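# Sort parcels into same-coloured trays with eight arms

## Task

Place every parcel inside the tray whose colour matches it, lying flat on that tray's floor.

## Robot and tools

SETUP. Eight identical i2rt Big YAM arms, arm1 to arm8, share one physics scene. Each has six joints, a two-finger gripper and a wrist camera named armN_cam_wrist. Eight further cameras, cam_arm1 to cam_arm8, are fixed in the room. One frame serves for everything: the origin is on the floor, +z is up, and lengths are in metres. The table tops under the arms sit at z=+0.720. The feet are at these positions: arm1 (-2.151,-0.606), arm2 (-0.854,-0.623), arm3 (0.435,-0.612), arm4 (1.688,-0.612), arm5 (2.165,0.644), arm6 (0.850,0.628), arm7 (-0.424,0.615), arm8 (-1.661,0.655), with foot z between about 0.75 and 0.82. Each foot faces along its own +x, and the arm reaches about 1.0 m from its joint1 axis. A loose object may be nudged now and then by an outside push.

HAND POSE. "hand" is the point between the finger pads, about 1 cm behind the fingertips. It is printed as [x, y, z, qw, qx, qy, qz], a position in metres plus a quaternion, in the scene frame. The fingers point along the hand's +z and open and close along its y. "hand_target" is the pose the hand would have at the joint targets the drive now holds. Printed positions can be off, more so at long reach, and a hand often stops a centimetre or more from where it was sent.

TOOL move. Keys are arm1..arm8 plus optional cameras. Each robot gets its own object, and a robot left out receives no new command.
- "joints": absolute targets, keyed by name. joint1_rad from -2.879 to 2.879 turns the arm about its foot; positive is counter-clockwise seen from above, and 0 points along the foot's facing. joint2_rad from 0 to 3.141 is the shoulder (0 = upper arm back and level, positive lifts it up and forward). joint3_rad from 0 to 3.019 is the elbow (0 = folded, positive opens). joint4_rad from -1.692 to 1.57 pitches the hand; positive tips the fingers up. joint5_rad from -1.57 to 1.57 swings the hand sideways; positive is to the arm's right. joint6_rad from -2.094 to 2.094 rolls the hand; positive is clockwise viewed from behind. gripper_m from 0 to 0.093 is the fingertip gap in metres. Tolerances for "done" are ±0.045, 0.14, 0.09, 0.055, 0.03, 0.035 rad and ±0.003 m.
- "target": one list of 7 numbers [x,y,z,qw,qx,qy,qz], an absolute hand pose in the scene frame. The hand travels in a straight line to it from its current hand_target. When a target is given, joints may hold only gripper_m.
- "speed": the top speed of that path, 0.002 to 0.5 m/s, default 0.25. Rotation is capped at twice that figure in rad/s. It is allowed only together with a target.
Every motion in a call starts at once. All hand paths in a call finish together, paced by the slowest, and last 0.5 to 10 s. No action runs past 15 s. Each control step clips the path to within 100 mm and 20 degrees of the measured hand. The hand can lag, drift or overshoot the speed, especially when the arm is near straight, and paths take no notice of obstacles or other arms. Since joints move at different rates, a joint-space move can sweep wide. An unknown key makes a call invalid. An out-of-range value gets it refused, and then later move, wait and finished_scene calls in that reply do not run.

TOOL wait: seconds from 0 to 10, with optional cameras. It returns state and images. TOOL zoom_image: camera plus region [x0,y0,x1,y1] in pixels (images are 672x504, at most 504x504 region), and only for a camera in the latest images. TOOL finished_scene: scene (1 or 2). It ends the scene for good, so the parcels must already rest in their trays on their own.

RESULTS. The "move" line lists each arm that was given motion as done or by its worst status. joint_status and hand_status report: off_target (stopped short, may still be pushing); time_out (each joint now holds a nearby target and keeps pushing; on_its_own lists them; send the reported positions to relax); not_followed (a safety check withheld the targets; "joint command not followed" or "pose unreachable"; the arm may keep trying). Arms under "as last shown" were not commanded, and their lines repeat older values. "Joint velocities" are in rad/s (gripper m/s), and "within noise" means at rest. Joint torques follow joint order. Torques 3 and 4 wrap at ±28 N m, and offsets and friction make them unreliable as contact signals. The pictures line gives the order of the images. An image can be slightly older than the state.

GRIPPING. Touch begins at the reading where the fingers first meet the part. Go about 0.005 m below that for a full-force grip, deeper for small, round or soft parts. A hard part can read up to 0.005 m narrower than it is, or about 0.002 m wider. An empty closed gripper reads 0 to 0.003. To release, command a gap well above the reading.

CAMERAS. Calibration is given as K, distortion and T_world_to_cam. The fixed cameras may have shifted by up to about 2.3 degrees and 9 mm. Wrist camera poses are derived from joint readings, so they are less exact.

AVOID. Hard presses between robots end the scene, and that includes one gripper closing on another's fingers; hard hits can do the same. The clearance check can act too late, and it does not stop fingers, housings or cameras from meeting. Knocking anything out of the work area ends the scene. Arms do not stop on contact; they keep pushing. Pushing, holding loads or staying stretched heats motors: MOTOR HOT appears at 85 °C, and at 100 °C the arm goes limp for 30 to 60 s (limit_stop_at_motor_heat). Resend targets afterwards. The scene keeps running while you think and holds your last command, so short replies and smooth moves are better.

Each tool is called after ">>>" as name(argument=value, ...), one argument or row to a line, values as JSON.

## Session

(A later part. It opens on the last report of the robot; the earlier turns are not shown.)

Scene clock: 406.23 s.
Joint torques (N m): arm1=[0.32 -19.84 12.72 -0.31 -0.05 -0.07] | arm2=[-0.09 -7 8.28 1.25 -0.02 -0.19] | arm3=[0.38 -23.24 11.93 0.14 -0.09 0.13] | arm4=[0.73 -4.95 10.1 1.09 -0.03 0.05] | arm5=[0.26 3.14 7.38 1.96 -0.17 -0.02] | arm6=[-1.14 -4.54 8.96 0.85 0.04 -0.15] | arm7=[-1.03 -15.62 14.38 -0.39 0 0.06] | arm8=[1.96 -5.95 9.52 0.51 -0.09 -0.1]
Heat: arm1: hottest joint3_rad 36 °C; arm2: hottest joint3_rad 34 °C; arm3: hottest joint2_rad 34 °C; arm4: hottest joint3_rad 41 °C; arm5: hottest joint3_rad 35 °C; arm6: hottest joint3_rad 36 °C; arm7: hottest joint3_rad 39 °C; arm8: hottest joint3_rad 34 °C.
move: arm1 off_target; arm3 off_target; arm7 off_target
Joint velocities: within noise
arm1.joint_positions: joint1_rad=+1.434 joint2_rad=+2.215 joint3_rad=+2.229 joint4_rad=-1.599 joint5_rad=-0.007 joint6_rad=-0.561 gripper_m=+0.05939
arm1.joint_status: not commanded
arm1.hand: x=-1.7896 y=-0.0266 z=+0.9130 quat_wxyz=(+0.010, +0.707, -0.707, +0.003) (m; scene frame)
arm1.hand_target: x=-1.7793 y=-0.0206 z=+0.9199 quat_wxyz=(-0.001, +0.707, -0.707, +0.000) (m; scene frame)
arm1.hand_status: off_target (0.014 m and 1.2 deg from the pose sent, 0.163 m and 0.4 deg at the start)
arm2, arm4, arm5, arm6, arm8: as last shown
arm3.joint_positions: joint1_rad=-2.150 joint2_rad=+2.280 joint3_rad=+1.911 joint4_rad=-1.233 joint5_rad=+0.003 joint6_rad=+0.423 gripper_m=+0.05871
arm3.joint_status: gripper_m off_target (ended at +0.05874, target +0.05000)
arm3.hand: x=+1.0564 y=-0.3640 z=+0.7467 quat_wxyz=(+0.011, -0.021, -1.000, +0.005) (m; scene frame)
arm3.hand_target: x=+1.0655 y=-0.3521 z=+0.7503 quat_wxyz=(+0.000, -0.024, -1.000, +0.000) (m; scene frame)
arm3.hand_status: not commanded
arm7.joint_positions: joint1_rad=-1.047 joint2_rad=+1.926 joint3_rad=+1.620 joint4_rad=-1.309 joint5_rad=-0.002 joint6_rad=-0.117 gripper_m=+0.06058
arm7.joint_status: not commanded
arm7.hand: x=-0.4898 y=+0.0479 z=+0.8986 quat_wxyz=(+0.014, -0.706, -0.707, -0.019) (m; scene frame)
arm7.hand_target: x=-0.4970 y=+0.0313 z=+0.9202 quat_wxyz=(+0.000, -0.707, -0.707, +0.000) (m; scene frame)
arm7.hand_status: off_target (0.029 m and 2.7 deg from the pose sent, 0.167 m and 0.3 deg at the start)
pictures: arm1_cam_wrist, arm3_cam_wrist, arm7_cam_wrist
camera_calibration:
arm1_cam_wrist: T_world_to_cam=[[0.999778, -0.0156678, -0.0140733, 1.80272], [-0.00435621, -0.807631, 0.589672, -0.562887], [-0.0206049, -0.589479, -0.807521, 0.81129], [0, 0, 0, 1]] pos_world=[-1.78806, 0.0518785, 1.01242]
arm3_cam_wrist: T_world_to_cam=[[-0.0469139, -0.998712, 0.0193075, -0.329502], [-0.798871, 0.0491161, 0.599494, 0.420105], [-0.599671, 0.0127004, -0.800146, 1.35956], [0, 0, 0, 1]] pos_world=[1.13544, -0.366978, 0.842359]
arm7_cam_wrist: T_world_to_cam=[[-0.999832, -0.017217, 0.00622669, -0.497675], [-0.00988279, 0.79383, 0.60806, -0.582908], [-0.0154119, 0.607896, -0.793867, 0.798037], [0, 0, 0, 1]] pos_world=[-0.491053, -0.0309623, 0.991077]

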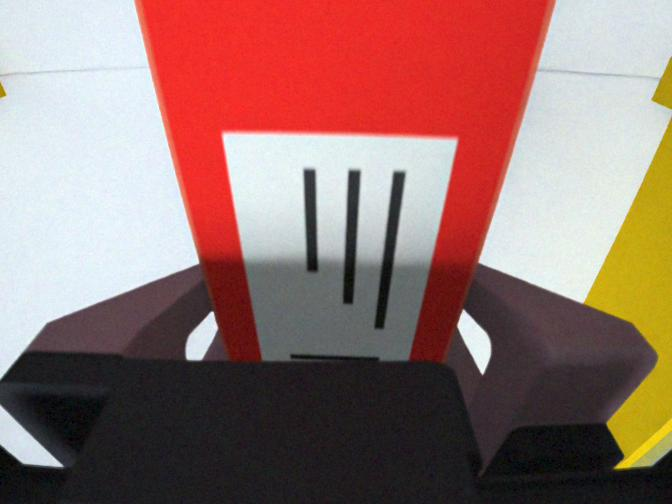

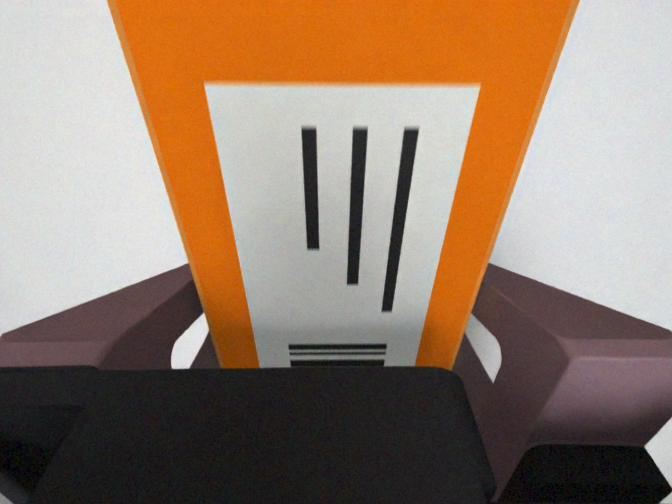

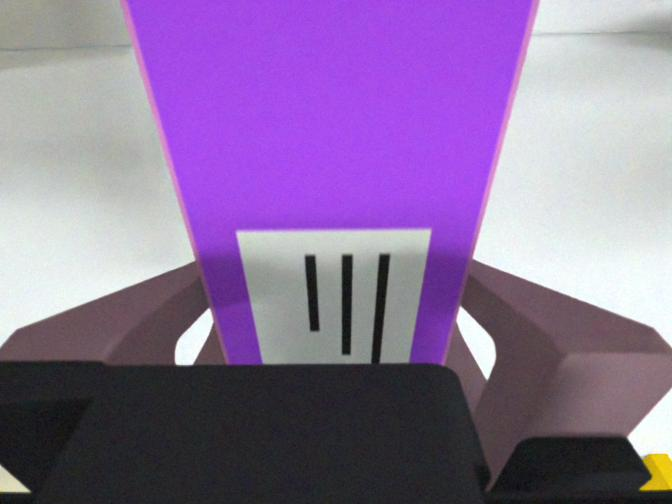

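>>> move(
  arm1={"joints":{"joint2_rad":1.316,"joint3_rad":1.227,"joint4_rad":-1.48}},
  arm7={"joints":{"joint2_rad":1.316,"joint3_rad":1.227,"joint4_rad":-1.48}},
  arm3={"target":[1.045,-0.364,0.92,0,0.0236,0.9997,0]},
  cameras=[],
)

>>> move(
  arm1={"joints":{"joint1_rad":-1.539,"joint6_rad":0.213}},
  arm7={"joints":{"joint1_rad":2.147,"joint6_rad":0.11}},
  arm3={"joints":{"joint2_rad":1.316,"joint3_rad":1.227,"joint4_rad":-1.48}},
  cameras=[],
)

>>> move(
  arm3={"joints":{"joint1_rad":-1.396,"joint6_rad":-0.436}},
  arm1={"target":[-2.417,-1.25,0.93,0,0.467,-0.884,0]},
  arm7={"target":[-0.38,1.30,0.93,0,-0.643,0.766,0]},
  cameras=["cam_arm1","cam_arm7","cam_arm3"],
)

Scene clock: 423.23 s.
Joint torques (N m): arm1=[0.62 -8.94 8.2 0.62 -0.02 -0.06] | arm2=[-0.15 -7 8.28 1.25 -0.02 -0.19] | arm3=[0.09 -24.18 14.35 -0.34 -0.1 0.09] | arm4=[0.73 -4.95 10.1 1.09 -0.03 0.04] | arm5=[-0.38 2.96 7.51 1.81 -0.18 -0.01] | arm6=[-1.08 -4.48 8.94 0.85 0.04 -0.15] | arm7=[-0.91 -8.23 9.16 -0.13 0 0.04] | arm8=[1.55 -6.12 9.54 0.51 -0.09 -0.11]
Heat: arm1: hottest joint3_rad 36 °C; arm2: hottest joint3_rad 34 °C; arm3: hottest joint2_rad 36 °C; arm4: hottest joint3_rad 41 °C; arm5: hottest joint3_rad 36 °C; arm6: hottest joint3_rad 36 °C; arm7: hottest joint3_rad 43 °C; arm8: hottest joint3_rad 34 °C.
move: arm1 done; arm3 off_target; arm7 done
Joint velocities: within noise
arm1.joint_positions: joint1_rad=+1.434 joint2_rad=+1.320 joint3_rad=+1.231 joint4_rad=-1.489 joint5_rad=-0.007 joint6_rad=-0.562 gripper_m=+0.05939
arm1.joint_status: all done
arm1.hand: x=-1.9546 y=-0.2880 z=+0.9980 quat_wxyz=(+0.006, +0.707, -0.707, +0.002) (m; scene frame)
arm1.hand_target: x=-1.9519 y=-0.2891 z=+0.9976 quat_wxyz=(+0.003, +0.707, -0.707, +0.001) (m; scene frame)
arm1.hand_status: not commanded
arm2, arm4, arm5, arm6, arm8: as last shown
arm3.joint_positions: joint1_rad=-2.150 joint2_rad=+2.130 joint3_rad=+2.037 joint4_rad=-1.543 joint5_rad=+0.003 joint6_rad=+0.423 gripper_m=+0.05872
arm3.joint_status: not commanded
arm3.hand: x=+1.0333 y=-0.3737 z=+0.8914 quat_wxyz=(+0.026, -0.021, -0.999, +0.011) (m; scene frame)
arm3.hand_target: x=+1.0435 y=-0.3645 z=+0.9201 quat_wxyz=(+0.000, -0.024, -1.000, -0.001) (m; scene frame)
arm3.hand_status: off_target (0.032 m and 3.3 deg from the pose sent, 0.174 m and 1.4 deg at the start; pose on its path clipped on 10 of 50 steps)
arm7.joint_positions: joint1_rad=-1.047 joint2_rad=+1.314 joint3_rad=+1.237 joint4_rad=-1.472 joint5_rad=-0.002 joint6_rad=-0.117 gripper_m=+0.06058
arm7.joint_status: all done
arm7.hand: x=-0.4674 y=+0.2394 z=+1.0369 quat_wxyz=(-0.006, -0.707, -0.708, +0.007) (m; scene frame)
arm7.hand_target: x=-0.4703 y=+0.2442 z=+1.0326 quat_wxyz=(+0.000, -0.707, -0.707, +0.000) (m; scene frame)
arm7.hand_status: not commanded
pictures: none
No camera images: "cameras" was empty.

Scene clock: 425.73 s.
Joint torques (N m): arm1=[0.79 -9.52 8.29 0.23 0.06 0.05] | arm2=[-0.15 -7.06 8.28 1.25 -0.02 -0.2] | arm3=[0.09 -11.28 9.76 0.39 -0.11 0.08] | arm4=[0.73 -4.95 10.1 1.09 -0.02 0.04] | arm5=[-0.26 2.73 7.56 1.8 -0.19 -0.05] | arm6=[-1.14 -4.48 8.95 0.85 0.04 -0.15] | arm7=[0.21 -9.52 9.16 -0.14 -0.03 0.2] | arm8=[1.67 -5.95 9.5 0.59 -0.07 -0.11]
Heat: arm1: hottest joint3_rad 36 °C; arm2: hottest joint3_rad 34 °C; arm3: hottest joint2_rad 35 °C; arm4: hottest joint3_rad 41 °C; arm5: hottest joint3_rad 36 °C; arm6: hottest joint3_rad 36 °C; arm7: hottest joint3_rad 42 °C; arm8: hottest joint3_rad 34 °C.
move: arm1 done; arm3 done; arm7 done
Joint velocities: within noise
arm1.joint_positions: joint1_rad=-1.530 joint2_rad=+1.324 joint3_rad=+1.231 joint4_rad=-1.478 joint5_rad=-0.007 joint6_rad=+0.206 gripper_m=+0.05928
arm1.joint_status: all done
arm1.hand: x=-2.2917 y=-0.9522 z=+1.0021 quat_wxyz=(-0.008, -0.882, -0.471, -0.002) (m; scene frame)
arm1.hand_target: x=-2.2938 y=-0.9488 z=+1.0033 quat_wxyz=(-0.009, -0.886, -0.464, -0.001) (m; scene frame)
arm1.hand_status: not commanded
arm2, arm4, arm5, arm6, arm8: as last shown
arm3.joint_positions: joint1_rad=-2.150 joint2_rad=+1.319 joint3_rad=+1.220 joint4_rad=-1.488 joint5_rad=+0.003 joint6_rad=+0.423 gripper_m=+0.05871
arm3.joint_status: all done
arm3.hand: x=+0.7773 y=-0.4767 z=+0.9850 quat_wxyz=(+0.004, -0.021, -1.000, +0.002) (m; scene frame)
arm3.hand_target: x=+0.7796 y=-0.4728 z=+0.9888 quat_wxyz=(-0.004, -0.024, -1.000, -0.002) (m; scene frame)
arm3.hand_status: not commanded
arm7.joint_positions: joint1_rad=+2.142 joint2_rad=+1.331 joint3_rad=+1.237 joint4_rad=-1.472 joint5_rad=-0.001 joint6_rad=+0.102 gripper_m=+0.06053
arm7.joint_status: all done
arm7.hand: x=-0.3973 y=+0.9924 z=+1.0331 quat_wxyz=(-0.002, +0.644, -0.765, -0.003) (m; scene frame)
arm7.hand_target: x=-0.3996 y=+0.9864 z=+1.0345 quat_wxyz=(-0.001, +0.643, -0.766, -0.002) (m; scene frame)
arm7.hand_status: not commanded
pictures: none
No camera images: "cameras" was empty.

Scene clock: 433.50 s.
Joint torques (N m): arm1=[0.91 -19.78 12.36 -0.4 -0.19 0.09] | arm2=[-0.15 -7 8.29 1.25 -0.02 -0.2] | arm3=[0.26 -11.28 9.76 0.4 -0.14 -0.22] | arm4=[0.73 -4.95 10.1 1.09 -0.03 0.04] | arm5=[-0.21 2.61 7.49 1.94 -0.17 -0.06] | arm6=[-1.14 -4.54 8.95 0.83 0.04 -0.14] | arm7=[0.26 -17.38 15.66 -0.39 0.01 0.2] | arm8=[1.96 -5.89 9.55 0.55 -0.07 -0.1]
Heat: arm1: hottest joint3_rad 38 °C; arm2: hottest joint3_rad 34 °C; arm3: hottest joint2_rad 34 °C; arm4: hottest joint3_rad 41 °C; arm5: hottest joint3_rad 36 °C; arm6: hottest joint3_rad 36 °C; arm7: hottest joint3_rad 43 °C; arm8: hottest joint3_rad 34 °C.
move: arm1 off_target; arm3 done; arm7 off_target
Joint velocities: within noise
arm1.joint_positions: joint1_rad=-1.604 joint2_rad=+2.276 joint3_rad=+2.317 joint4_rad=-1.674 joint5_rad=-0.325 joint6_rad=+2.093 gripper_m=+0.05926
arm1.joint_status: not commanded
arm1.hand: x=-2.4053 y=-1.2441 z=+0.9258 quat_wxyz=(+0.032, -0.868, +0.467, -0.165) (m; scene frame)
arm1.hand_target: x=-2.4171 y=-1.2491 z=+0.9298 quat_wxyz=(+0.023, -0.864, +0.475, -0.167) (m; scene frame)
arm1.hand_status: off_target (0.014 m and 70.1 deg from the pose sent, 0.331 m and 179.4 deg at the start; pose on its path clipped on 98 of 233 steps; a joint's target at an end of its range on 118 of 233 steps)
arm2.joint_positions: joint1_rad=-1.425 joint2_rad=+1.008 joint3_rad=+1.104 joint4_rad=-1.408 joint5_rad=+0.000 joint6_rad=-0.505 gripper_m=+0.08992
arm2.joint_status: not commanded
arm2.hand: x=-0.6958 y=-0.3447 z=+1.0835 quat_wxyz=(-0.125, +0.698, -0.705, -0.035) (m; scene frame)
arm2.hand_target: x=-0.6946 y=-0.3457 z=+1.0847 quat_wxyz=(-0.131, +0.700, -0.701, -0.035) (m; scene frame)
arm2.hand_status: not commanded
arm3.joint_positions: joint1_rad=-1.408 joint2_rad=+1.319 joint3_rad=+1.220 joint4_rad=-1.488 joint5_rad=+0.002 joint6_rad=-0.420 gripper_m=+0.05877
arm3.joint_status: all done
arm3.hand: x=+0.5946 y=-0.2805 z=+0.9852 quat_wxyz=(+0.003, +0.697, -0.717, +0.004) (m; scene frame)
arm3.hand_target: x=+0.5923 y=-0.2754 z=+0.9889 quat_wxyz=(-0.005, +0.707, -0.707, +0.001) (m; scene frame)
arm3.hand_status: not commanded
arm4.joint_positions: joint1_rad=+1.857 joint2_rad=+1.012 joint3_rad=+1.108 joint4_rad=-1.409 joint5_rad=+0.011 joint6_rad=-0.325 gripper_m=+0.08990
arm4.joint_status: not commanded
arm4.hand: x=+1.3879 y=-0.5015 z=+1.0428 quat_wxyz=(-0.042, +0.991, -0.005, -0.126) (m; scene frame)
arm4.hand_target: x=+1.3885 y=-0.5038 z=+1.0433 quat_wxyz=(-0.044, +0.990, -0.002, -0.132) (m; scene frame)
arm4.hand_status: not commanded
arm5: as last shown
arm6.joint_positions: joint1_rad=-1.483 joint2_rad=+1.013 joint3_rad=+1.099 joint4_rad=-1.409 joint5_rad=-0.001 joint6_rad=-0.530 gripper_m=+0.08987
arm6.joint_status: not commanded
arm6.hand: x=+0.6884 y=+0.3524 z=+1.0992 quat_wxyz=(-0.032, -0.702, -0.702, +0.119) (m; scene frame)
arm6.hand_target: x=+0.6862 y=+0.3535 z=+1.1044 quat_wxyz=(-0.033, -0.701, -0.700, +0.131) (m; scene frame)
arm6.hand_status: not commanded
arm7.joint_positions: joint1_rad=+2.142 joint2_rad=+2.201 joint3_rad=+2.109 joint4_rad=-1.517 joint5_rad=-0.001 joint6_rad=+0.103 gripper_m=+0.06054
arm7.joint_status: not commanded
arm7.hand: x=-0.3773 y=+1.2836 z=+0.9167 quat_wxyz=(+0.013, +0.644, -0.765, +0.012) (m; scene frame)
arm7.hand_target: x=-0.3801 y=+1.2988 z=+0.9302 quat_wxyz=(+0.000, +0.643, -0.766, -0.001) (m; scene frame)
arm7.hand_status: off_target (0.021 m and 2.1 deg from the pose sent, 0.325 m and 0.5 deg at the start)
arm8.joint_positions: joint1_rad=+0.424 joint2_rad=+1.015 joint3_rad=+1.106 joint4_rad=-1.407 joint5_rad=+0.000 joint6_rad=-0.175 gripper_m=+0.08992
arm8.joint_status: not commanded
arm8.hand: x=-1.7199 y=+0.3390 z=+1.0423 quat_wxyz=(-0.073, -0.704, -0.699, +0.104) (m; scene frame)
arm8.hand_target: x=-1.7199 y=+0.3408 z=+1.0448 quat_wxyz=(-0.077, -0.701, -0.701, +0.112) (m; scene frame)
arm8.hand_status: not commanded
pictures: cam_arm1, cam_arm3, cam_arm7

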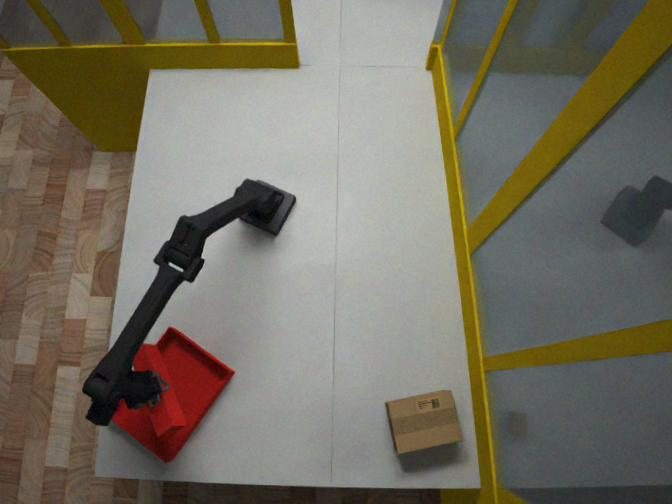

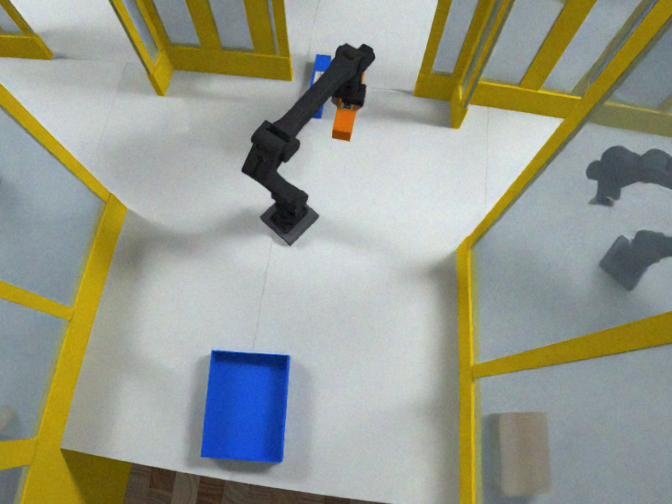

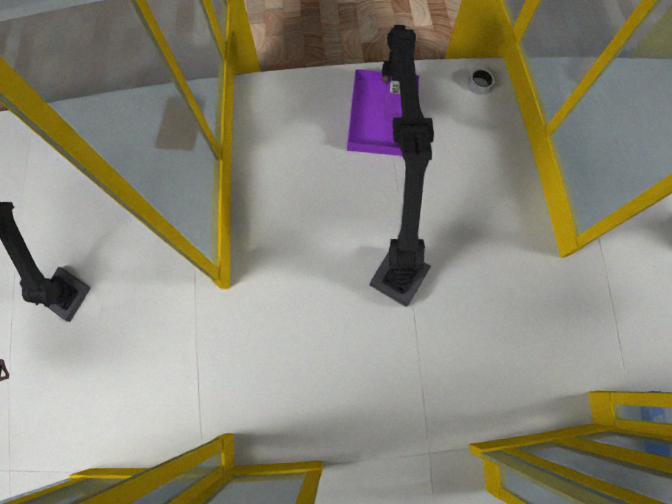

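>>> move(
  arm1={"joints":{"joint1_rad":-1.539,"joint5_rad":0,"joint6_rad":0.213}},
  arm3={"target":[0.72,0.0,0.86,0,-0.707,0.707,0]},
  arm7={"target":[-0.385,1.305,0.86,0,-0.643,0.766,0],"speed":0.15},
  cameras=["arm1_cam_wrist","arm7_cam_wrist","arm3_cam_wrist"],
)

Scene clock: 490.70 s.
Joint torques (N m): arm1=[1.03 -19.96 12.44 -0.2 0.17 -0.08] | arm2=[-0.15 -7 8.28 1.24 -0.02 -0.19] | arm3=[0.26 -23.3 14.16 -0.35 -0.3 -0.21] | arm4=[0.79 -4.95 10.1 1.07 -0.03 0.05] | arm5=[-0.79 2.9 7.41 1.88 -0.19 -0.05] | arm6=[-1.08 -4.48 8.98 0.84 0.05 -0.15] | arm7=[0.62 -18.14 9.13 0.53 0.02 0.2] | arm8=[2.02 -6.18 9.52 0.55 -0.09 -0.1]
Heat: arm1: hottest joint3_rad 45 °C; arm2: hottest joint3_rad 35 °C; arm3: hottest joint2_rad 31 °C; arm4: hottest joint3_rad 41 °C; arm5: hottest joint3_rad 36 °C; arm6: hottest joint3_rad 36 °C; arm7: hottest joint3_rad 55 °C; arm8: hottest joint3_rad 34 °C.
move: arm1 done; arm3 off_target; arm7 off_target
Joint velocities: within noise
arm1.joint_positions: joint1_rad=-1.536 joint2_rad=+2.276 joint3_rad=+2.317 joint4_rad=-1.674 joint5_rad=-0.003 joint6_rad=+0.221 gripper_m=+0.05936
arm1.joint_status: all done
arm1.hand: x=-2.4119 y=-1.2386 z=+0.9167 quat_wxyz=(+0.014, -0.886, -0.462, -0.024) (m; scene frame)
arm1.hand_target: x=-2.4175 y=-1.2462 z=+0.9206 quat_wxyz=(+0.009, -0.885, -0.464, -0.016) (m; scene frame)
arm1.hand_status: not commanded
arm2, arm4, arm5, arm6, arm8: as last shown
arm3.joint_positions: joint1_rad=-1.408 joint2_rad=+2.185 joint3_rad=+2.001 joint4_rad=-1.435 joint5_rad=+0.002 joint6_rad=-0.420 gripper_m=+0.05877
arm3.joint_status: not commanded
arm3.hand: x=+0.7207 y=-0.0181 z=+0.8420 quat_wxyz=(+0.018, +0.697, -0.717, +0.009) (m; scene frame)
arm3.hand_target: x=+0.7194 y=-0.0010 z=+0.8602 quat_wxyz=(-0.001, +0.707, -0.707, +0.000) (m; scene frame)
arm3.hand_status: off_target (0.026 m and 2.8 deg from the pose sent, 0.332 m and 1.7 deg at the start)
arm7.joint_positions: joint1_rad=+2.146 joint2_rad=+2.253 joint3_rad=+2.085 joint4_rad=-1.395 joint5_rad=-0.001 joint6_rad=+0.111 gripper_m=+0.06054
arm7.joint_status: not commanded
arm7.hand: x=-0.3790 y=+1.3049 z=+0.8726 quat_wxyz=(-0.003, +0.643, -0.766, -0.004) (m; scene frame)
arm7.hand_target: x=-0.3851 y=+1.3048 z=+0.8601 quat_wxyz=(+0.000, +0.643, -0.766, +0.000) (m; scene frame)
arm7.hand_status: off_target (0.014 m and 0.6 deg from the pose sent, 0.061 m and 2.1 deg at the start)
pictures: arm1_cam_wrist, arm3_cam_wrist, arm7_cam_wrist
camera_calibration:
arm1_cam_wrist: T_world_to_cam=[[-0.810415, 0.585855, -0.00148001, -1.22664], [0.459717, 0.63749, 0.618277, 1.33631], [0.363164, 0.50038, -0.785959, 2.34279], [0, 0, 0, 1]] pos_world=[-2.45923, -1.30554, 1.01331]
arm3_cam_wrist: T_world_to_cam=[[0.999477, -0.0322251, -0.00279836, -0.719749], [-0.0237459, -0.789722, 0.613005, -0.507525], [-0.0219641, -0.612618, -0.790074, 0.794028], [0, 0, 0, 1]] pos_world=[0.724761, 0.0624381, 0.936442]
arm7_cam_wrist: T_world_to_cam=[[0.987222, -0.158982, 0.0108109, 0.569039], [-0.137471, -0.815404, 0.562333, 0.527682], [-0.0805857, -0.556634, -0.82684, 1.53859], [0, 0, 0, 1]] pos_world=[-0.365238, 1.37717, 0.969284]

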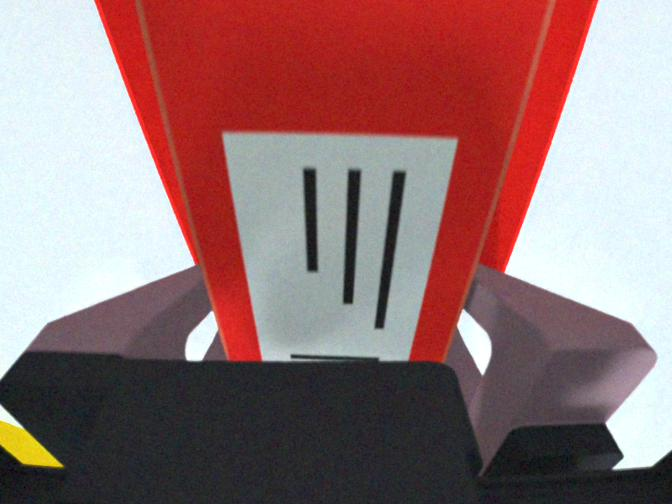

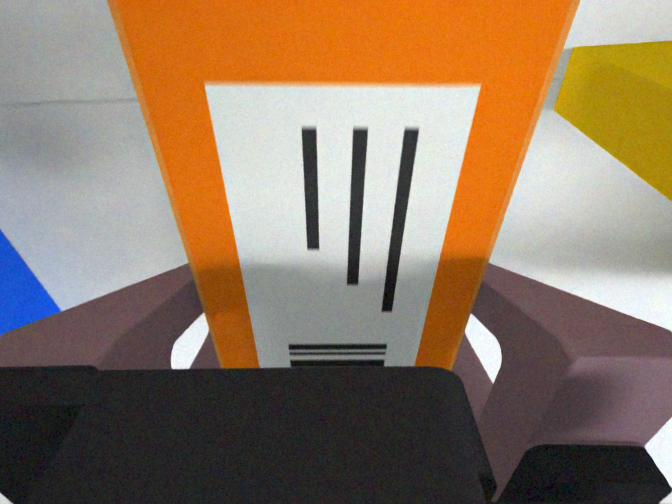

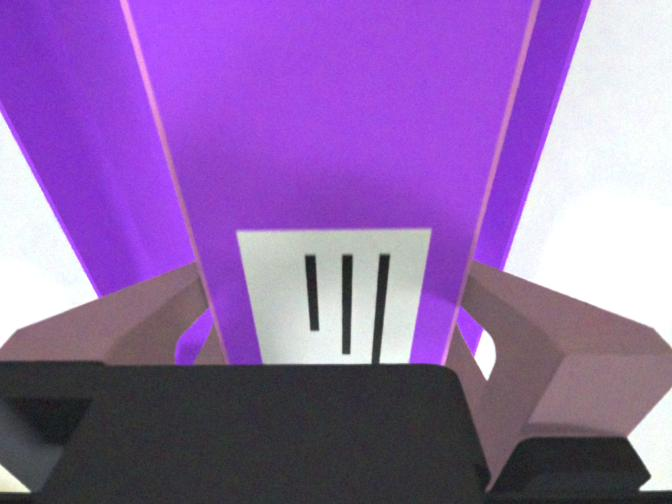

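>>> move(
  arm3={"target":[0.72,0.01,0.752,0,-0.707,0.707,0],"speed":0.15},
  cameras=["cam_arm1","cam_arm7","cam_arm3"],
)

Scene clock: 497.83 s.
Joint torques (N m): arm1=[0.91 -20.07 12.46 -0.28 0.19 -0.05] | arm2=[-0.15 -7 8.28 1.25 -0.02 -0.19] | arm3=[0.56 -24.7 9.46 0.54 -0.28 -0.13] | arm4=[0.73 -4.95 10.1 1.09 -0.03 0.04] | arm5=[-0.44 2.55 7.58 1.8 -0.16 -0.09] | arm6=[-1.14 -4.48 8.96 0.85 0.04 -0.15] | arm7=[0.44 -17.96 9.17 0.51 0.02 0.2] | arm8=[1.79 -6.3 9.54 0.62 -0.08 -0.1]
Heat: arm1: hottest joint3_rad 46 °C; arm2: hottest joint3_rad 35 °C; arm3: hottest joint3_rad 33 °C; arm4: hottest joint3_rad 41 °C; arm5: hottest joint3_rad 36 °C; arm6: hottest joint3_rad 36 °C; arm7: hottest joint3_rad 52 °C; arm8: hottest joint3_rad 34 °C.
move: arm3 off_target
Joint velocities: within noise
arm1, arm2, arm4, arm6, arm7, arm8: as last shown
arm1.joint_positions: joint1_rad=-1.536 joint2_rad=+2.276 joint3_rad=+2.317 joint4_rad=-1.674 joint5_rad=-0.003 joint6_rad=+0.220 gripper_m=+0.05936
arm3.joint_positions: joint1_rad=-1.403 joint2_rad=+2.302 joint3_rad=+1.954 joint4_rad=-1.254 joint5_rad=+0.001 joint6_rad=-0.420 gripper_m=+0.05877
arm3.joint_status: not commanded
arm3.hand: x=+0.7261 y=-0.0008 z=+0.7476 quat_wxyz=(+0.011, +0.699, -0.715, +0.006) (m; scene frame)
arm3.hand_target: x=+0.7200 y=+0.0098 z=+0.7522 quat_wxyz=(+0.000, +0.707, -0.707, +0.000) (m; scene frame)
arm3.hand_status: off_target (0.013 m and 1.9 deg from the pose sent, 0.094 m and 2.8 deg at the start)
arm5.joint_positions: joint1_rad=+0.657 joint2_rad=+0.625 joint3_rad=+1.427 joint4_rad=-1.371 joint5_rad=+0.001 joint6_rad=-0.097 gripper_m=+0.09397
arm5.joint_status: not commanded
arm5.hand: x=+1.9527 y=+0.5536 z=+1.3379 quat_wxyz=(+0.069, +0.852, +0.215, -0.472) (m; scene frame)
arm5.hand_target: x=+1.9555 y=+0.5528 z=+1.3504 quat_wxyz=(+0.073, +0.844, +0.217, -0.485) (m; scene frame)
arm5.hand_status: not commanded
pictures: cam_arm1, cam_arm3, cam_arm7

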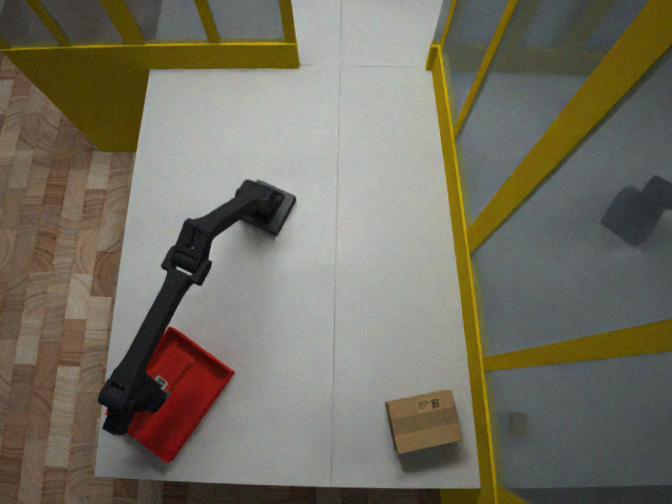

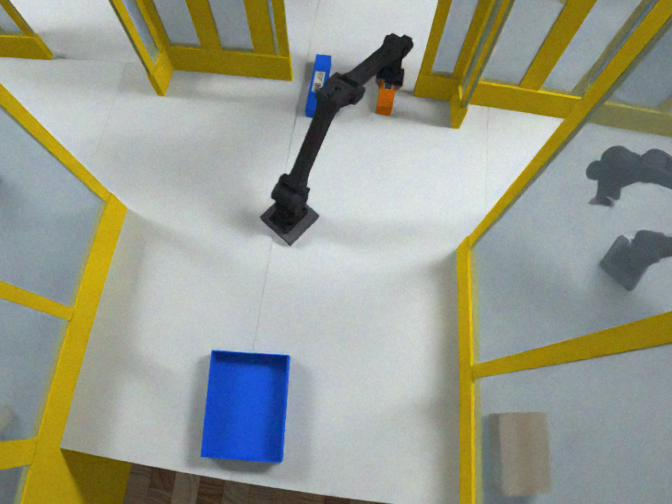

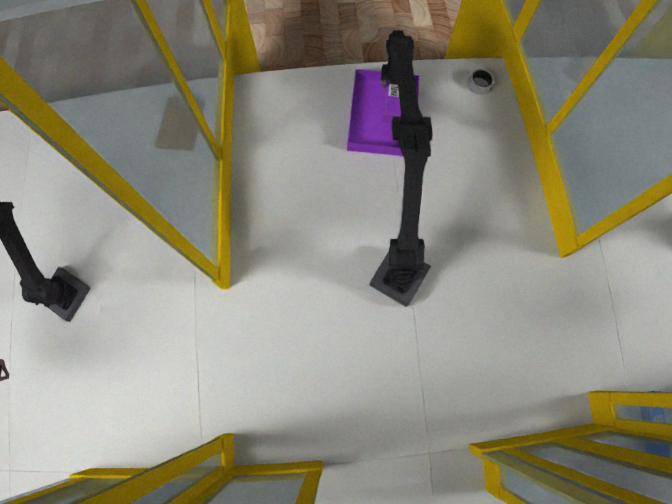

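>>> zoom_image(
  camera="cam_arm7",
  region=[320, 20, 460, 180],
)

>>> zoom_image(
  camera="cam_arm1",
  region=[90, 310, 250, 480],
)

>>> zoom_image(
  camera="cam_arm3",
  region=[280, 20, 460, 180],
)

Scaled by 3.150.

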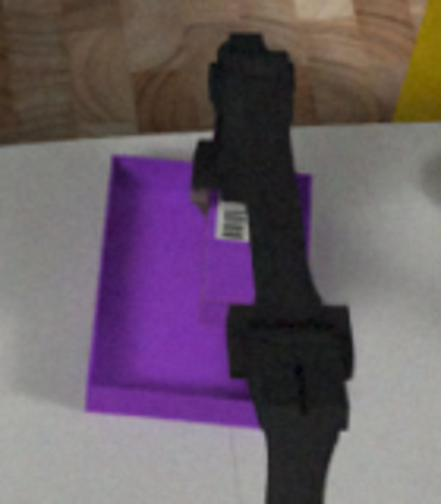

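Scaled by 2.965.

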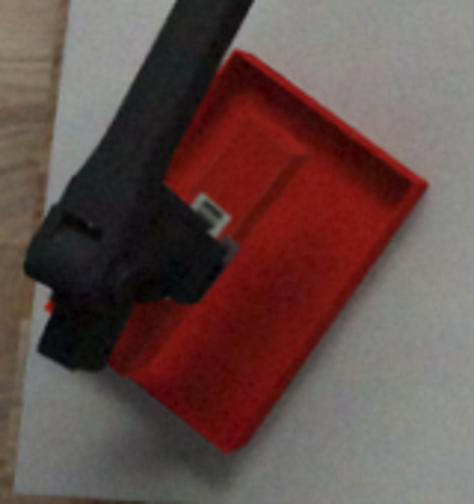

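Scaled by 2.800.

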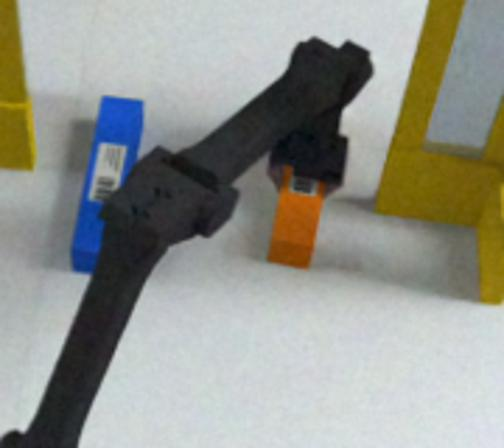

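>>> move(
  arm1={"target":[-2.417,-1.25,0.757,0,0.885,0.465,0],"speed":0.15},
  arm7={"target":[-0.396,1.308,0.752,0,-0.643,0.766,0],"speed":0.15},
  arm3={"target":[0.72,0.01,0.743,0,-0.707,0.707,0],"speed":0.1},
  cameras=["arm1_cam_wrist","arm7_cam_wrist","arm3_cam_wrist"],
)

Scene clock: 534.50 s.
Joint torques (N m): arm1=[1.61 -21.25 8.14 0.76 0.21 -0.04] | arm2=[-0.15 -7 8.29 1.24 -0.02 -0.19] | arm3=[0.44 -24 8.76 0.94 -0.28 -0.15] | arm4=[0.73 -4.95 10.1 1.09 -0.03 0.04] | arm5=[-0.32 3.14 7.6 1.76 -0.18 -0.04] | arm6=[-1.14 -4.54 8.95 0.84 0.04 -0.14] | arm7=[0.56 -15.03 7.23 0.51 -0.12 0.15] | arm8=[1.73 -5.89 9.55 0.57 -0.07 -0.1]
Heat: arm1: hottest joint3_rad 47 °C; arm2: hottest joint3_rad 35 °C; arm3: hottest joint2_rad 33 °C; arm4: hottest joint3_rad 41 °C; arm5: hottest joint3_rad 36 °C; arm6: hottest joint3_rad 36 °C; arm7: hottest joint3_rad 46 °C; arm8: hottest joint3_rad 34 °C.
move: arm1 done; arm3 off_target; arm7 off_target
Joint velocities: within noise
arm1.joint_positions: joint1_rad=-1.536 joint2_rad=+2.337 joint3_rad=+2.027 joint4_rad=-1.268 joint5_rad=+0.004 joint6_rad=+0.220 gripper_m=+0.05936
arm1.joint_status: not commanded
arm1.hand: x=-2.4163 y=-1.2488 z=+0.7656 quat_wxyz=(-0.001, -0.887, -0.462, -0.001) (m; scene frame)
arm1.hand_target: x=-2.4169 y=-1.2498 z=+0.7569 quat_wxyz=(+0.000, -0.885, -0.465, +0.000) (m; scene frame)
arm1.hand_status: done (0.009 m and 0.4 deg from the pose sent, 0.160 m and 3.1 deg at the start)
arm2, arm4, arm5, arm6, arm8: as last shown
arm3.joint_positions: joint1_rad=-1.403 joint2_rad=+2.302 joint3_rad=+1.954 joint4_rad=-1.248 joint5_rad=+0.001 joint6_rad=-0.420 gripper_m=+0.05877
arm3.joint_status: not commanded
arm3.hand: x=+0.7267 y=+0.0006 z=+0.7476 quat_wxyz=(+0.008, +0.699, -0.715, +0.005) (m; scene frame)
arm3.hand_target: x=+0.7200 y=+0.0098 z=+0.7432 quat_wxyz=(+0.000, +0.707, -0.707, +0.000) (m; scene frame)
arm3.hand_status: off_target (0.012 m and 1.7 deg from the pose sent, 0.013 m and 1.9 deg at the start)
arm7.joint_positions: joint1_rad=+2.160 joint2_rad=+2.301 joint3_rad=+1.994 joint4_rad=-1.183 joint5_rad=+0.003 joint6_rad=+0.131 gripper_m=+0.06054
arm7.joint_status: not commanded
arm7.hand: x=-0.3873 y=+1.3229 z=+0.8077 quat_wxyz=(-0.029, +0.640, -0.767, -0.030) (m; scene frame)
arm7.hand_target: x=-0.3956 y=+1.3052 z=+0.7544 quat_wxyz=(+0.000, +0.643, -0.766, +0.000) (m; scene frame)
arm7.hand_status: off_target (0.058 m and 4.8 deg from the pose sent, 0.122 m and 0.6 deg at the start)
pictures: arm1_cam_wrist, arm3_cam_wrist, arm7_cam_wrist
camera_calibration:
arm1_cam_wrist: T_world_to_cam=[[-0.810612, 0.585534, -0.00760688, -1.22051], [0.475734, 0.666069, 0.574482, 1.54618], [0.341445, 0.462063, -0.818482, 2.15529], [0, 0, 0, 1]] pos_world=[-2.46085, -1.31109, 0.866535]
arm3_cam_wrist: T_world_to_cam=[[0.999591, -0.0280359, 0.00556117, -0.731633], [-0.0258201, -0.802295, 0.59637, -0.420718], [-0.0122581, -0.59627, -0.802691, 0.73339], [0, 0, 0, 1]] pos_world=[0.729461, 0.0792464, 0.843658]
arm7_cam_wrist: T_world_to_cam=[[0.986202, -0.16544, 0.00587273, 0.592819], [-0.146129, -0.853325, 0.500483, 0.674329], [-0.0777884, -0.494435, -0.865727, 1.44449], [0, 0, 0, 1]] pos_world=[-0.373735, 1.38771, 0.909565]

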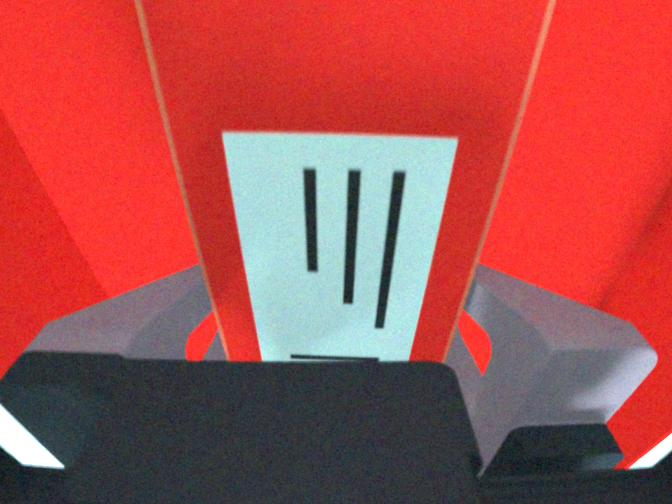

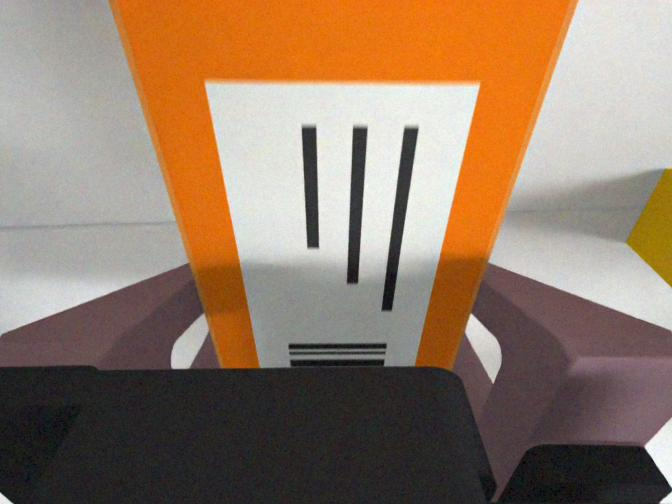

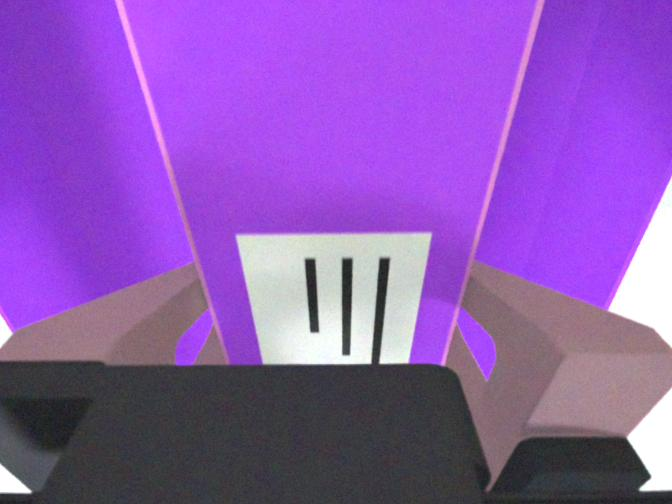

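>>> move(
  arm7={"target":[-0.39,1.308,0.84,0,-0.643,0.766,0],"speed":0.15},
  arm1={"joints":{"gripper_m":0.09}},
  arm3={"joints":{"gripper_m":0.09}},
  cameras=["cam_arm7"],
)

>>> zoom_image(
  camera="cam_arm7",
  region=[320, 20, 460, 180],
)

Scene clock: 542.67 s.
Joint torques (N m): arm1=[1.2 -21.25 8.09 0.72 0.2 -0.06] | arm2=[-0.15 -7.06 8.29 1.25 -0.02 -0.19] | arm3=[0.32 -24.12 8.8 0.58 -0.28 -0.15] | arm4=[0.73 -4.95 10.1 1.09 -0.03 0.04] | arm5=[-0.09 2.37 7.51 1.8 -0.19 -0.04] | arm6=[-1.2 -4.48 8.96 0.85 0.04 -0.15] | arm7=[0.09 -19.78 14.19 -0.36 -0.13 0.08] | arm8=[1.9 -6.18 9.52 0.53 -0.06 -0.09]
Heat: arm1: hottest joint3_rad 44 °C; arm2: hottest joint3_rad 35 °C; arm3: hottest joint2_rad 33 °C; arm4: hottest joint3_rad 41 °C; arm5: hottest joint3_rad 36 °C; arm6: hottest joint3_rad 36 °C; arm7: hottest joint3_rad 44 °C; arm8: hottest joint3_rad 34 °C.
move: arm1 done; arm3 done; arm7 off_target
Joint velocities: within noise
arm1.joint_positions: joint1_rad=-1.536 joint2_rad=+2.337 joint3_rad=+2.027 joint4_rad=-1.268 joint5_rad=+0.004 joint6_rad=+0.220 gripper_m=+0.08989
arm1.joint_status: all done
arm1.hand: x=-2.4163 y=-1.2488 z=+0.7656 quat_wxyz=(-0.001, -0.887, -0.462, -0.001) (m; scene frame)
arm1.hand_target: x=-2.4168 y=-1.2499 z=+0.7569 quat_wxyz=(+0.000, -0.885, -0.465, +0.000) (m; scene frame)
arm1.hand_status: not commanded
arm2, arm4, arm5, arm6, arm8: as last shown
arm3.joint_positions: joint1_rad=-1.403 joint2_rad=+2.302 joint3_rad=+1.954 joint4_rad=-1.238 joint5_rad=+0.001 joint6_rad=-0.420 gripper_m=+0.08997
arm3.joint_status: all done
arm3.hand: x=+0.7277 y=+0.0028 z=+0.7476 quat_wxyz=(+0.003, +0.699, -0.715, +0.003) (m; scene frame)
arm3.hand_target: x=+0.7200 y=+0.0097 z=+0.7432 quat_wxyz=(+0.000, +0.707, -0.707, +0.000) (m; scene frame)
arm3.hand_status: not commanded
arm7.joint_positions: joint1_rad=+2.161 joint2_rad=+2.290 joint3_rad=+2.002 joint4_rad=-1.332 joint5_rad=+0.003 joint6_rad=+0.131 gripper_m=+0.06054
arm7.joint_status: not commanded
arm7.hand: x=-0.3891 y=+1.2903 z=+0.8173 quat_wxyz=(+0.015, +0.640, -0.768, +0.018) (m; scene frame)
arm7.hand_target: x=-0.3902 y=+1.3068 z=+0.8404 quat_wxyz=(+0.000, +0.643, -0.766, +0.000) (m; scene frame)
arm7.hand_status: off_target (0.029 m and 2.7 deg from the pose sent, 0.036 m and 4.8 deg at the start)
pictures: cam_arm7

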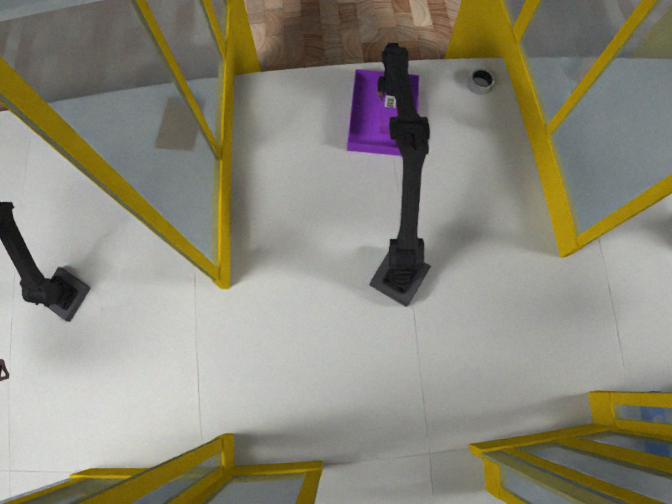

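Scaled by 3.150.

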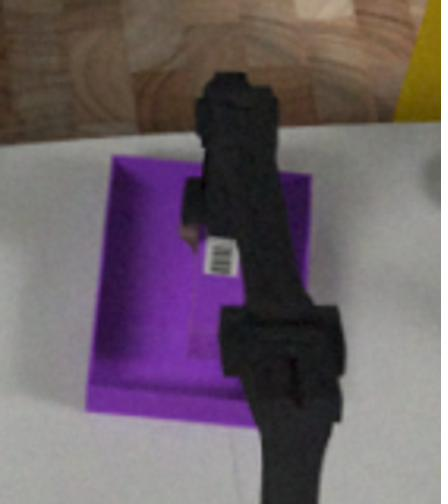

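>>> move(
  arm7={"target":[-0.393,1.287,0.835,0,-0.643,0.766,0],"speed":0.15},
  arm1={"target":[-2.417,-1.25,0.90,0,0.885,0.465,0]},
  arm3={"target":[0.726,0.0,0.90,0,-0.707,0.707,0]},
  cameras=["arm7_cam_wrist"],
)

>>> move(
  arm7={"target":[-0.393,1.287,0.765,0,-0.643,0.766,0],"speed":0.12},
  arm1={"joints":{"joint2_rad":1.0,"joint3_rad":1.1,"joint4_rad":-1.4}},
  arm3={"joints":{"joint1_rad":-1.003,"joint2_rad":1.316,"joint3_rad":1.227,"joint4_rad":-1.48,"joint6_rad":-0.05}},
  cameras=["arm7_cam_wrist","cam_arm1","cam_arm3","cam_arm7"],
)

Scene clock: 563.57 s.
Joint torques (N m): arm1=[1.9 -19.84 12.33 -0.1 0.22 -0.04] | arm2=[-0.15 -7.06 8.28 1.24 -0.02 -0.19] | arm3=[-0.79 -24.29 14.3 -0.35 -0.26 -0.23] | arm4=[0.73 -4.95 10.1 1.07 -0.03 0.04] | arm5=[0.21 3.19 7.43 1.83 -0.21 -0.03] | arm6=[-1.08 -4.48 8.96 0.85 0.04 -0.15] | arm7=[0.03 -20.37 8.54 0.4 -0.14 0.1] | arm8=[1.79 -6.01 9.52 0.57 -0.08 -0.11]
Heat: arm1: hottest joint3_rad 40 °C; arm2: hottest joint3_rad 35 °C; arm3: hottest joint2_rad 34 °C; arm4: hottest joint3_rad 41 °C; arm5: hottest joint3_rad 36 °C; arm6: hottest joint3_rad 37 °C; arm7: hottest joint3_rad 49 °C; arm8: hottest joint3_rad 34 °C.
move: arm1 done; arm3 off_target; arm7 off_target
Joint velocities: within noise
arm1.joint_positions: joint1_rad=-1.536 joint2_rad=+2.242 joint3_rad=+2.211 joint4_rad=-1.558 joint5_rad=+0.004 joint6_rad=+0.220 gripper_m=+0.08989
arm1.joint_status: not commanded
arm1.hand: x=-2.4139 y=-1.2407 z=+0.8986 quat_wxyz=(+0.002, -0.887, -0.462, -0.005) (m; scene frame)
arm1.hand_target: x=-2.4167 y=-1.2497 z=+0.9000 quat_wxyz=(-0.001, -0.885, -0.465, +0.001) (m; scene frame)
arm1.hand_status: done (0.010 m and 0.7 deg from the pose sent, 0.134 m and 0.4 deg at the start)
arm2, arm4, arm5, arm6, arm8: as last shown
arm3.joint_positions: joint1_rad=-1.403 joint2_rad=+2.192 joint3_rad=+2.103 joint4_rad=-1.539 joint5_rad=+0.001 joint6_rad=-0.428 gripper_m=+0.08997
arm3.joint_status: not commanded
arm3.hand: x=+0.7199 y=-0.0129 z=+0.8760 quat_wxyz=(+0.023, +0.701, -0.712, +0.010) (m; scene frame)
arm3.hand_target: x=+0.7255 y=-0.0013 z=+0.9003 quat_wxyz=(-0.001, +0.707, -0.707, +0.000) (m; scene frame)
arm3.hand_status: off_target (0.028 m and 3.0 deg from the pose sent, 0.153 m and 1.4 deg at the start; pose on its path clipped on 9 of 49 steps)
arm7.joint_positions: joint1_rad=+2.161 joint2_rad=+2.253 joint3_rad=+1.953 joint4_rad=-1.298 joint5_rad=+0.003 joint6_rad=+0.131 gripper_m=+0.06054
arm7.joint_status: not commanded
arm7.hand: x=-0.3894 y=+1.2856 z=+0.8242 quat_wxyz=(+0.007, +0.640, -0.768, +0.009) (m; scene frame)
arm7.hand_target: x=-0.3931 y=+1.2870 z=+0.8350 quat_wxyz=(+0.000, +0.643, -0.766, +0.000) (m; scene frame)
arm7.hand_status: off_target (0.011 m and 1.4 deg from the pose sent, 0.018 m and 2.7 deg at the start)
pictures: arm7_cam_wrist
camera_calibration:
arm7_cam_wrist: T_world_to_cam=[[0.98628, -0.164063, 0.018305, 0.576656], [-0.143207, -0.795157, 0.589252, 0.487131], [-0.0821188, -0.583789, -0.807742, 1.50561], [0, 0, 0, 1]] pos_world=[-0.375345, 1.36091, 0.918544]

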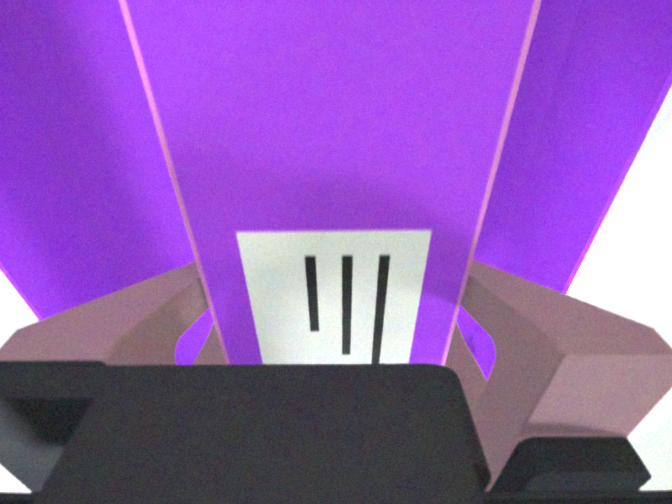

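Scene clock: 565.43 s.
Joint torques (N m): arm1=[1.44 -4.54 8.25 1.11 0.19 -0.04] | arm2=[-0.15 -7 8.28 1.24 -0.02 -0.19] | arm3=[-0.85 -11.28 9.61 0.27 -0.04 0.14] | arm4=[0.67 -4.95 10.1 1.09 -0.03 0.05] | arm5=[0.09 2.9 7.43 1.83 -0.21 -0.05] | arm6=[-1.2 -4.48 8.94 0.85 0.05 -0.14] | arm7=[0.09 -17.96 8.68 0.55 -0.14 0.11] | arm8=[1.73 -6.12 9.54 0.57 -0.08 -0.1]
Heat: arm1: hottest joint3_rad 40 °C; arm2: hottest joint3_rad 35 °C; arm3: hottest joint2_rad 34 °C; arm4: hottest joint3_rad 41 °C; arm5: hottest joint3_rad 36 °C; arm6: hottest joint3_rad 37 °C; arm7: hottest joint3_rad 48 °C; arm8: hottest joint3_rad 34 °C.
move: arm1 done; arm3 done; arm7 done
Joint velocities: within noise
arm1.joint_positions: joint1_rad=-1.536 joint2_rad=+1.004 joint3_rad=+1.111 joint4_rad=-1.409 joint5_rad=+0.004 joint6_rad=+0.220 gripper_m=+0.08990
arm1.joint_status: all done
arm1.hand: x=-2.2751 y=-0.8995 z=+1.0586 quat_wxyz=(-0.090, -0.879, -0.457, +0.104) (m; scene frame)
arm1.hand_target: x=-2.2747 y=-0.8989 z=+1.0556 quat_wxyz=(-0.090, -0.877, -0.460, +0.106) (m; scene frame)
arm1.hand_status: not commanded
arm2, arm4, arm5, arm6, arm8: as last shown
arm3.joint_positions: joint1_rad=-1.000 joint2_rad=+1.317 joint3_rad=+1.222 joint4_rad=-1.484 joint5_rad=-0.004 joint6_rad=-0.066 gripper_m=+0.08997
arm3.joint_status: all done
arm3.hand: x=+0.4486 y=-0.2428 z=+0.9857 quat_wxyz=(+0.001, +0.716, -0.698, +0.002) (m; scene frame)
arm3.hand_target: x=+0.4500 y=-0.2405 z=+0.9882 quat_wxyz=(-0.004, +0.710, -0.704, -0.001) (m; scene frame)
arm3.hand_status: not commanded
arm7.joint_positions: joint1_rad=+2.161 joint2_rad=+2.291 joint3_rad=+1.884 joint4_rad=-1.161 joint5_rad=+0.003 joint6_rad=+0.131 gripper_m=+0.06054
arm7.joint_status: not commanded
arm7.hand: x=-0.3893 y=+1.2878 z=+0.7738 quat_wxyz=(-0.002, +0.640, -0.768, -0.001) (m; scene frame)
arm7.hand_target: x=-0.3931 y=+1.2869 z=+0.7650 quat_wxyz=(+0.000, +0.643, -0.766, +0.000) (m; scene frame)
arm7.hand_status: done (0.010 m and 0.5 deg from the pose sent, 0.059 m and 1.4 deg at the start)
pictures: arm7_cam_wrist, cam_arm1, cam_arm3, cam_arm7
camera_calibration:
arm7_cam_wrist: T_world_to_cam=[[0.986258, -0.164526, 0.0150713, 0.580999], [-0.143987, -0.81122, 0.566737, 0.556401], [-0.0810169, -0.561118, -0.823761, 1.44979], [0, 0, 0, 1]] pos_world=[-0.375442, 1.36046, 0.870195]

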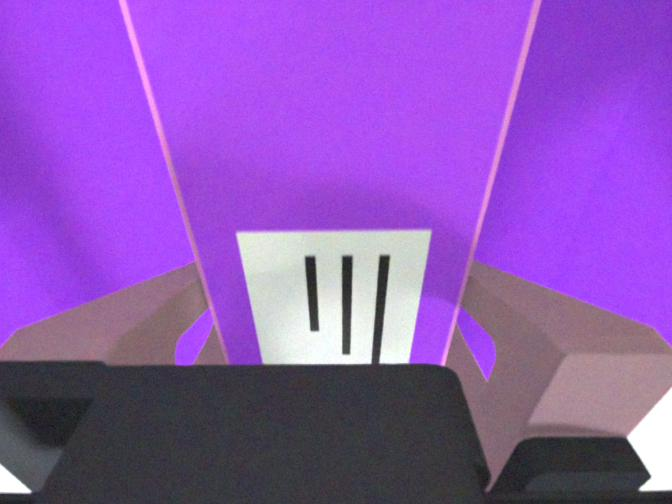

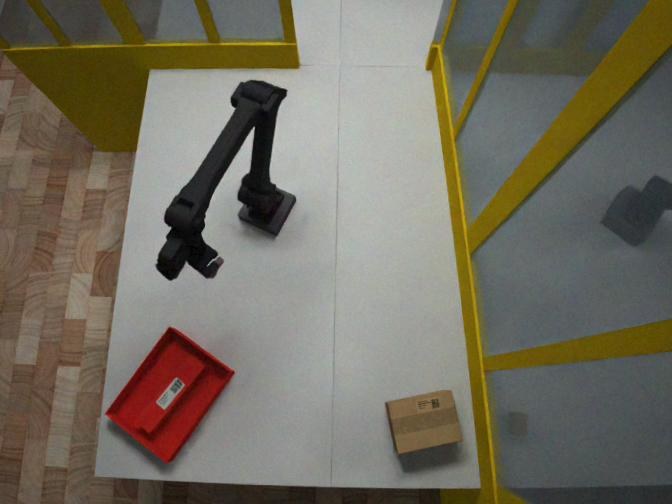

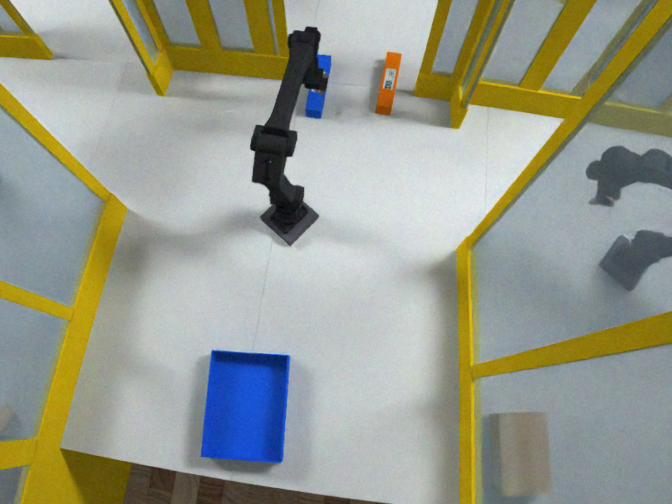

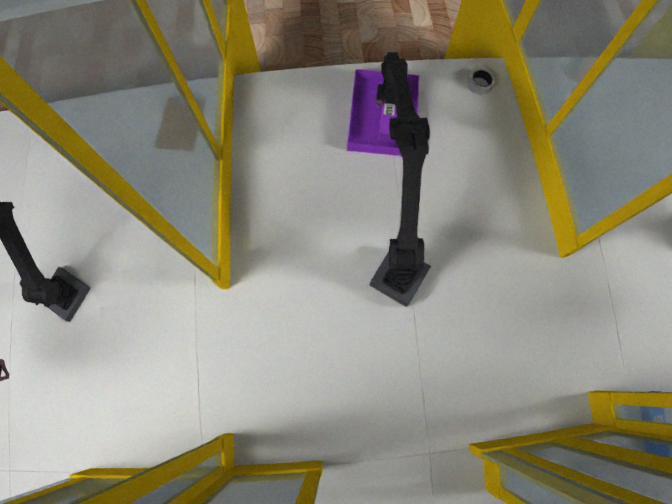

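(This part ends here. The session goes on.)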